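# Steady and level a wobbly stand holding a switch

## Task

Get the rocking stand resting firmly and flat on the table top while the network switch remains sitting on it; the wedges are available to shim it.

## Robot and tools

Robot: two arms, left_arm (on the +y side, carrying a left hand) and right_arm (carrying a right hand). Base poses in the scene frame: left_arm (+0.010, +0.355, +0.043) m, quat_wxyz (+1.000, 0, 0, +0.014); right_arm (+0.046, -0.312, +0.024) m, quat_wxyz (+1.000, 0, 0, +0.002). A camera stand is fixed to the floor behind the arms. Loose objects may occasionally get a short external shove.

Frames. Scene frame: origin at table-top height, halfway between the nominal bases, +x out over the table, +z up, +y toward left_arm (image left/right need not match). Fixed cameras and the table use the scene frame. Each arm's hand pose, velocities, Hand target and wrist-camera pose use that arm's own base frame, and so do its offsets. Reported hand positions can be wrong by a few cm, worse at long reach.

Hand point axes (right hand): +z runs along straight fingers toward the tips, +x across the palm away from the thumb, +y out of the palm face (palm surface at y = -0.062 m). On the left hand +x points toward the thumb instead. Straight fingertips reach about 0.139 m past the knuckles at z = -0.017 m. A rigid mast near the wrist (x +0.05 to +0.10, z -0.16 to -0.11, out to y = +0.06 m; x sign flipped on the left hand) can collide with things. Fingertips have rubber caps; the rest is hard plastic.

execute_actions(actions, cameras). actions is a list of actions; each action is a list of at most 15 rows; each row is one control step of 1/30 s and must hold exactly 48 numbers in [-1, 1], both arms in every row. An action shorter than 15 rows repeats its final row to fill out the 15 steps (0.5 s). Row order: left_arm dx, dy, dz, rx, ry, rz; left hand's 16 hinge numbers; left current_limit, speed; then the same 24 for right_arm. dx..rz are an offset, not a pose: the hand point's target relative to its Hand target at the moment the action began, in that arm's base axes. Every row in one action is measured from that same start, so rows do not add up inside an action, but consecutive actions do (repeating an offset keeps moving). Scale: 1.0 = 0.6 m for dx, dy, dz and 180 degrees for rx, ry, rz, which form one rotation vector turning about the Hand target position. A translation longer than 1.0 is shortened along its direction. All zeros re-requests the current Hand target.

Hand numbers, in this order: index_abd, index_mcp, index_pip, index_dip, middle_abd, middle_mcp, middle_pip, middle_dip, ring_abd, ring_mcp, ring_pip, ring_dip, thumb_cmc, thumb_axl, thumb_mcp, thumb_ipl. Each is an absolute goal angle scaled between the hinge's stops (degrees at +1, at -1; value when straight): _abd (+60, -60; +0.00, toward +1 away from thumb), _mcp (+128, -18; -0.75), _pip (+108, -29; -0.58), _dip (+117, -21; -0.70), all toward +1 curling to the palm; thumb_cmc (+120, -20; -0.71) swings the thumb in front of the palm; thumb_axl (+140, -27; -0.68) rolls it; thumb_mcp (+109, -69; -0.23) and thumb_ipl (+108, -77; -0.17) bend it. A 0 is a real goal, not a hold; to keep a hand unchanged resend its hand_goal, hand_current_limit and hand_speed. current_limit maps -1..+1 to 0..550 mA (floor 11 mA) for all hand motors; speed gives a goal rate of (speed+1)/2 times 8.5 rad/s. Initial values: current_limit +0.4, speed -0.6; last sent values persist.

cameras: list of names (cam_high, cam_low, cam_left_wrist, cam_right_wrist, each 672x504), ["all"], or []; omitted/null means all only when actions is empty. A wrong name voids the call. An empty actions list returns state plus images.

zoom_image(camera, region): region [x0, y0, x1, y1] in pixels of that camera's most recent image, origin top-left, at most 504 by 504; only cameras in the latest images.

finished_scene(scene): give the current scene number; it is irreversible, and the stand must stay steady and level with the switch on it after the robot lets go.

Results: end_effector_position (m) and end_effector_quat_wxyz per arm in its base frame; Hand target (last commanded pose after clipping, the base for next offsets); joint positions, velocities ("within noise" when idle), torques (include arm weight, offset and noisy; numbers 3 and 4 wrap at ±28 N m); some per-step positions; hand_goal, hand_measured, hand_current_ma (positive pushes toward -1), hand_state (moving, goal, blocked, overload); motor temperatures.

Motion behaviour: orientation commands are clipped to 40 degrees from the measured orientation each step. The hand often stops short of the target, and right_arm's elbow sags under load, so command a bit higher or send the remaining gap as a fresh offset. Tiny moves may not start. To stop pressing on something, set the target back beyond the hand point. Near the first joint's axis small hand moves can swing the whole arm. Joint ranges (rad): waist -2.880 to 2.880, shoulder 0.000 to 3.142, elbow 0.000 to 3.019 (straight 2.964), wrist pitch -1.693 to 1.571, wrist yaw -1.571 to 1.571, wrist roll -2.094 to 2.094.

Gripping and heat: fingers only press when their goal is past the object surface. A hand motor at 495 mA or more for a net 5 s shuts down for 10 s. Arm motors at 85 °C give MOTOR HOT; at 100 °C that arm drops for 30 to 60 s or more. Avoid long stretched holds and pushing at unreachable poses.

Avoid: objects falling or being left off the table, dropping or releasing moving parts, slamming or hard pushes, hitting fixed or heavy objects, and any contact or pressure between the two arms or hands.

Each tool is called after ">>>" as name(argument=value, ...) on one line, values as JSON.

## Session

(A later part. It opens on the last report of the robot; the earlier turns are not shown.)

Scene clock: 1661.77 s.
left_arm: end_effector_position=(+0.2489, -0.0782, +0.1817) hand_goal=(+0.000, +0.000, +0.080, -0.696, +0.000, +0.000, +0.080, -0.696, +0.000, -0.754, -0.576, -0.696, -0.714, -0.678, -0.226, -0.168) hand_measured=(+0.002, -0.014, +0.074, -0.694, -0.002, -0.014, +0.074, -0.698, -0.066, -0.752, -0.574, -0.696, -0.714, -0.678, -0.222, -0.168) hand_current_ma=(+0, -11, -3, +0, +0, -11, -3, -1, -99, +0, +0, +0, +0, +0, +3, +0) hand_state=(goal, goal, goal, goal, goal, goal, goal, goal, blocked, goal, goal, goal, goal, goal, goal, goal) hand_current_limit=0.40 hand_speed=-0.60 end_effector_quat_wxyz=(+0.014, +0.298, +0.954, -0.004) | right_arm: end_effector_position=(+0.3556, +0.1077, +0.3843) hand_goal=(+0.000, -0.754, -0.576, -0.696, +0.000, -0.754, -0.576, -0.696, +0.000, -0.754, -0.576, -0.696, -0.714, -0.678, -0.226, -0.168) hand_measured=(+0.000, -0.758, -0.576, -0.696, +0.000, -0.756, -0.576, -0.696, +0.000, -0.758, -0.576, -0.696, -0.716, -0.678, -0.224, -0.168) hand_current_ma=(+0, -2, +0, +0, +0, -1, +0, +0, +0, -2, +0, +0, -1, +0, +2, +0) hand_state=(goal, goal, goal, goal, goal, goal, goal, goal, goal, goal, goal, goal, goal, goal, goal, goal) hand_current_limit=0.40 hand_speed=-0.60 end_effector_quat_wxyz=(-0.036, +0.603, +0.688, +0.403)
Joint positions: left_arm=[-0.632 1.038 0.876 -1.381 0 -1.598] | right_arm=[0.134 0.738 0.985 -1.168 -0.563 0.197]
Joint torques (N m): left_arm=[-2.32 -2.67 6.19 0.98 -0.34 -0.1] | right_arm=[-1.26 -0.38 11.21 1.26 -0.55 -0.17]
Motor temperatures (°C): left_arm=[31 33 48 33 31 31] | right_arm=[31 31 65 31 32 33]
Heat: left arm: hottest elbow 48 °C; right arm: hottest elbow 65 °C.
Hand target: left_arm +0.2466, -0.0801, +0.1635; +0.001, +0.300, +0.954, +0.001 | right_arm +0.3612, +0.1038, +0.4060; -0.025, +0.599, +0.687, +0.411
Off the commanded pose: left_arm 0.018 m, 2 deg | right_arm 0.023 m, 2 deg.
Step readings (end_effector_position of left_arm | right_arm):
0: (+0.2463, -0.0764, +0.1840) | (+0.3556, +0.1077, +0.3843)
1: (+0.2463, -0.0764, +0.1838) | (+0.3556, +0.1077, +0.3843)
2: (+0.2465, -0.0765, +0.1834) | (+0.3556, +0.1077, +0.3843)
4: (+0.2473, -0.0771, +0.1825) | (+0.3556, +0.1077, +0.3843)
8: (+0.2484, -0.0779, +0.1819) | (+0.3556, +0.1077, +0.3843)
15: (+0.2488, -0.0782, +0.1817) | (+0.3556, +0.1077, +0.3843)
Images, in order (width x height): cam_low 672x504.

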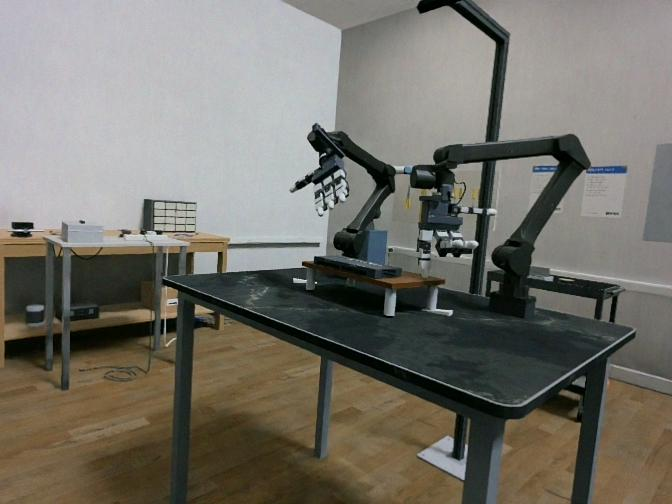

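>>> execute_actions(actions=[[[0,0,0.04,0,0,0,0,0,0.08,-0.696,0,0,0.08,-0.696,0,-0.754,-0.576,-0.696,-0.714,-0.678,-0.226,-0.168,0.4,-0.6,0,0,0,0,0,0,0,-0.754,-0.576,-0.696,0,-0.754,-0.576,-0.696,0,-0.754,-0.576,-0.696,-0.714,-0.678,-0.226,-0.168,0.4,-0.6]],[[0,0,0.08,0,0,0,0,0,0.08,-0.696,0,0,0.08,-0.696,0,-0.754,-0.576,-0.696,-0.714,-0.678,-0.226,-0.168,0.4,-0.6,0,0,0,0,0,0,0,-0.754,-0.576,-0.696,0,-0.754,-0.576,-0.696,0,-0.754,-0.576,-0.696,-0.714,-0.678,-0.226,-0.168,0.4,-0.6]],[[0,0.15,0.05,0,0,0,0,0,0.08,-0.696,0,0,0.08,-0.696,0,-0.754,-0.576,-0.696,-0.714,-0.678,-0.226,-0.168,0.4,-0.6,0,0,0,0,0,0,0,-0.754,-0.576,-0.696,0,-0.754,-0.576,-0.696,0,-0.754,-0.576,-0.696,-0.714,-0.678,-0.226,-0.168,0.4,-0.6]]], cameras=["cam_low","cam_high"])

>>> zoom_image(camera="cam_low", region=[370, 230, 470, 330])

>>> zoom_image(camera="cam_low", region=[285, 230, 385, 330])

Scene clock: 1682.43 s.
left_arm: end_effector_position=(+0.2351, +0.0111, +0.2486) hand_goal=(+0.000, +0.000, +0.080, -0.696, +0.000, +0.000, +0.080, -0.696, +0.000, -0.754, -0.576, -0.696, -0.714, -0.678, -0.226, -0.168) hand_measured=(+0.002, -0.014, +0.074, -0.694, -0.002, -0.014, +0.074, -0.698, -0.002, -0.754, -0.574, -0.696, -0.714, -0.678, -0.222, -0.168) hand_current_ma=(+0, -11, -3, +0, +0, -11, -3, -1, +0, +0, +0, +0, +0, +0, +3, +0) hand_state=(goal, goal, goal, goal, goal, goal, goal, goal, goal, goal, goal, goal, goal, goal, goal, goal) hand_current_limit=0.40 hand_speed=-0.60 end_effector_quat_wxyz=(-0.013, +0.301, +0.954, +0.004) | right_arm: end_effector_position=(+0.3556, +0.1077, +0.3843) hand_goal=(+0.000, -0.754, -0.576, -0.696, +0.000, -0.754, -0.576, -0.696, +0.000, -0.754, -0.576, -0.696, -0.714, -0.678, -0.226, -0.168) hand_measured=(+0.000, -0.758, -0.576, -0.696, +0.000, -0.756, -0.576, -0.696, +0.000, -0.758, -0.576, -0.696, -0.716, -0.678, -0.224, -0.168) hand_current_ma=(+0, -2, +0, +0, +0, -1, +0, +0, +0, -2, +0, +0, -1, +0, +2, +0) hand_state=(goal, goal, goal, goal, goal, goal, goal, goal, goal, goal, goal, goal, goal, goal, goal, goal) hand_current_limit=0.40 hand_speed=-0.60 end_effector_quat_wxyz=(-0.036, +0.603, +0.688, +0.403)
Joint positions: left_arm=[-0.34 0.908 0.972 -1.661 -0.008 -1.3] | right_arm=[0.134 0.738 0.985 -1.168 -0.563 0.197]
Joint torques (N m): left_arm=[-0.09 -1.79 13.22 -0.43 -0.24 0.05] | right_arm=[-1.26 -0.5 11.18 1.26 -0.55 -0.18]
Motor temperatures (°C): left_arm=[31 33 47 33 31 31] | right_arm=[31 31 65 31 32 33]
Heat: left arm: hottest elbow 47 °C; right arm: hottest elbow 65 °C.
Hand target: left_arm +0.2464, +0.0100, +0.2655; +0.001, +0.300, +0.954, +0.001 | right_arm +0.3612, +0.1038, +0.4060; -0.025, +0.599, +0.687, +0.411
Off the commanded pose: left_arm 0.020 m, 2 deg | right_arm 0.023 m, 2 deg.
Step readings (end_effector_position of left_arm | right_arm):
0: (+0.2489, -0.0782, +0.1817) | (+0.3556, +0.1077, +0.3843)
1: (+0.2489, -0.0782, +0.1817) | (+0.3556, +0.1077, +0.3843)
2: (+0.2488, -0.0782, +0.1818) | (+0.3556, +0.1077, +0.3843)
4: (+0.2481, -0.0777, +0.1823) | (+0.3556, +0.1077, +0.3843)
8: (+0.2463, -0.0763, +0.1834) | (+0.3556, +0.1077, +0.3843)
15: (+0.2452, -0.0755, +0.1838) | (+0.3556, +0.1077, +0.3843)
16: (+0.2449, -0.0754, +0.1844) | (+0.3556, +0.1077, +0.3843)
17: (+0.2437, -0.0744, +0.1860) | (+0.3556, +0.1077, +0.3843)
19: (+0.2395, -0.0713, +0.1919) | (+0.3556, +0.1077, +0.3843)
23: (+0.2379, -0.0701, +0.2073) | (+0.3556, +0.1077, +0.3843)
30: (+0.2396, -0.0714, +0.2174) | (+0.3556, +0.1077, +0.3843)
31: (+0.2392, -0.0707, +0.2176) | (+0.3556, +0.1077, +0.3843)
32: (+0.2390, -0.0671, +0.2187) | (+0.3556, +0.1077, +0.3843)
34: (+0.2378, -0.0503, +0.2244) | (+0.3556, +0.1077, +0.3843)
38: (+0.2327, -0.0081, +0.2415) | (+0.3556, +0.1077, +0.3843)
45: (+0.2312, +0.0110, +0.2483) | (+0.3556, +0.1077, +0.3843)
Images, in order (width x height): cam_high 672x504, cam_low 672x504.

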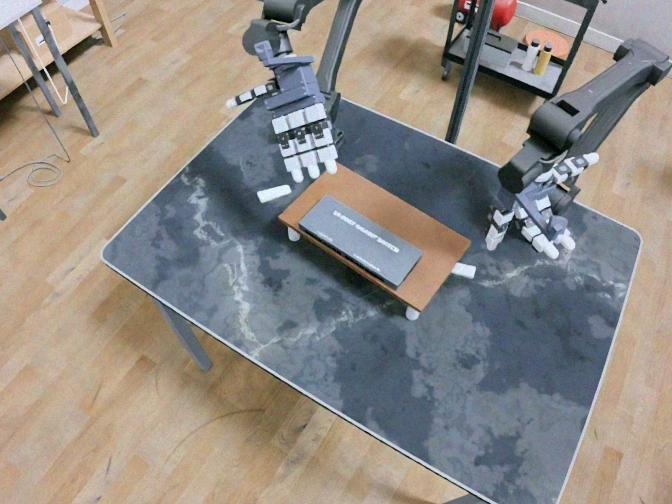

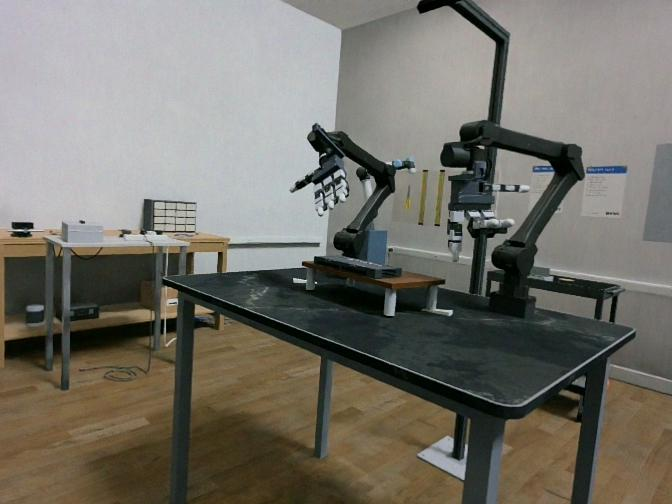

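Scaled by 5.040 from the camera's 672x504 image, which has a finer 960x720 frame.

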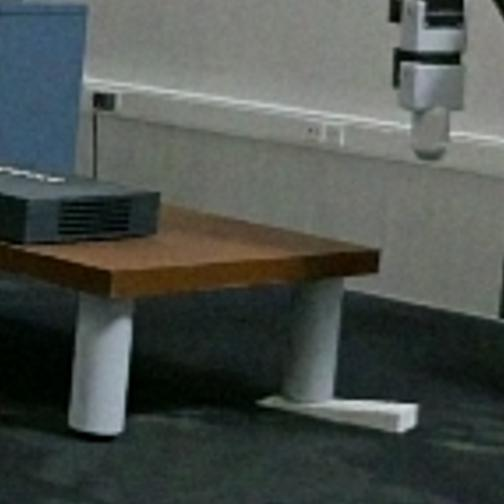

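Scaled by 5.040 from the camera's 672x504 image, which has a finer 960x720 frame.

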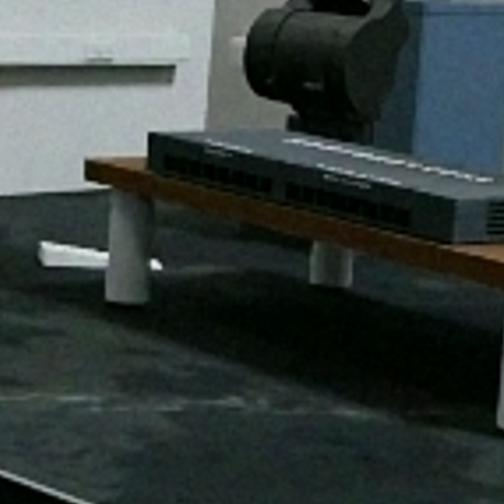

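>>> finished_scene(scene=1)

The scene is finished: the task was done.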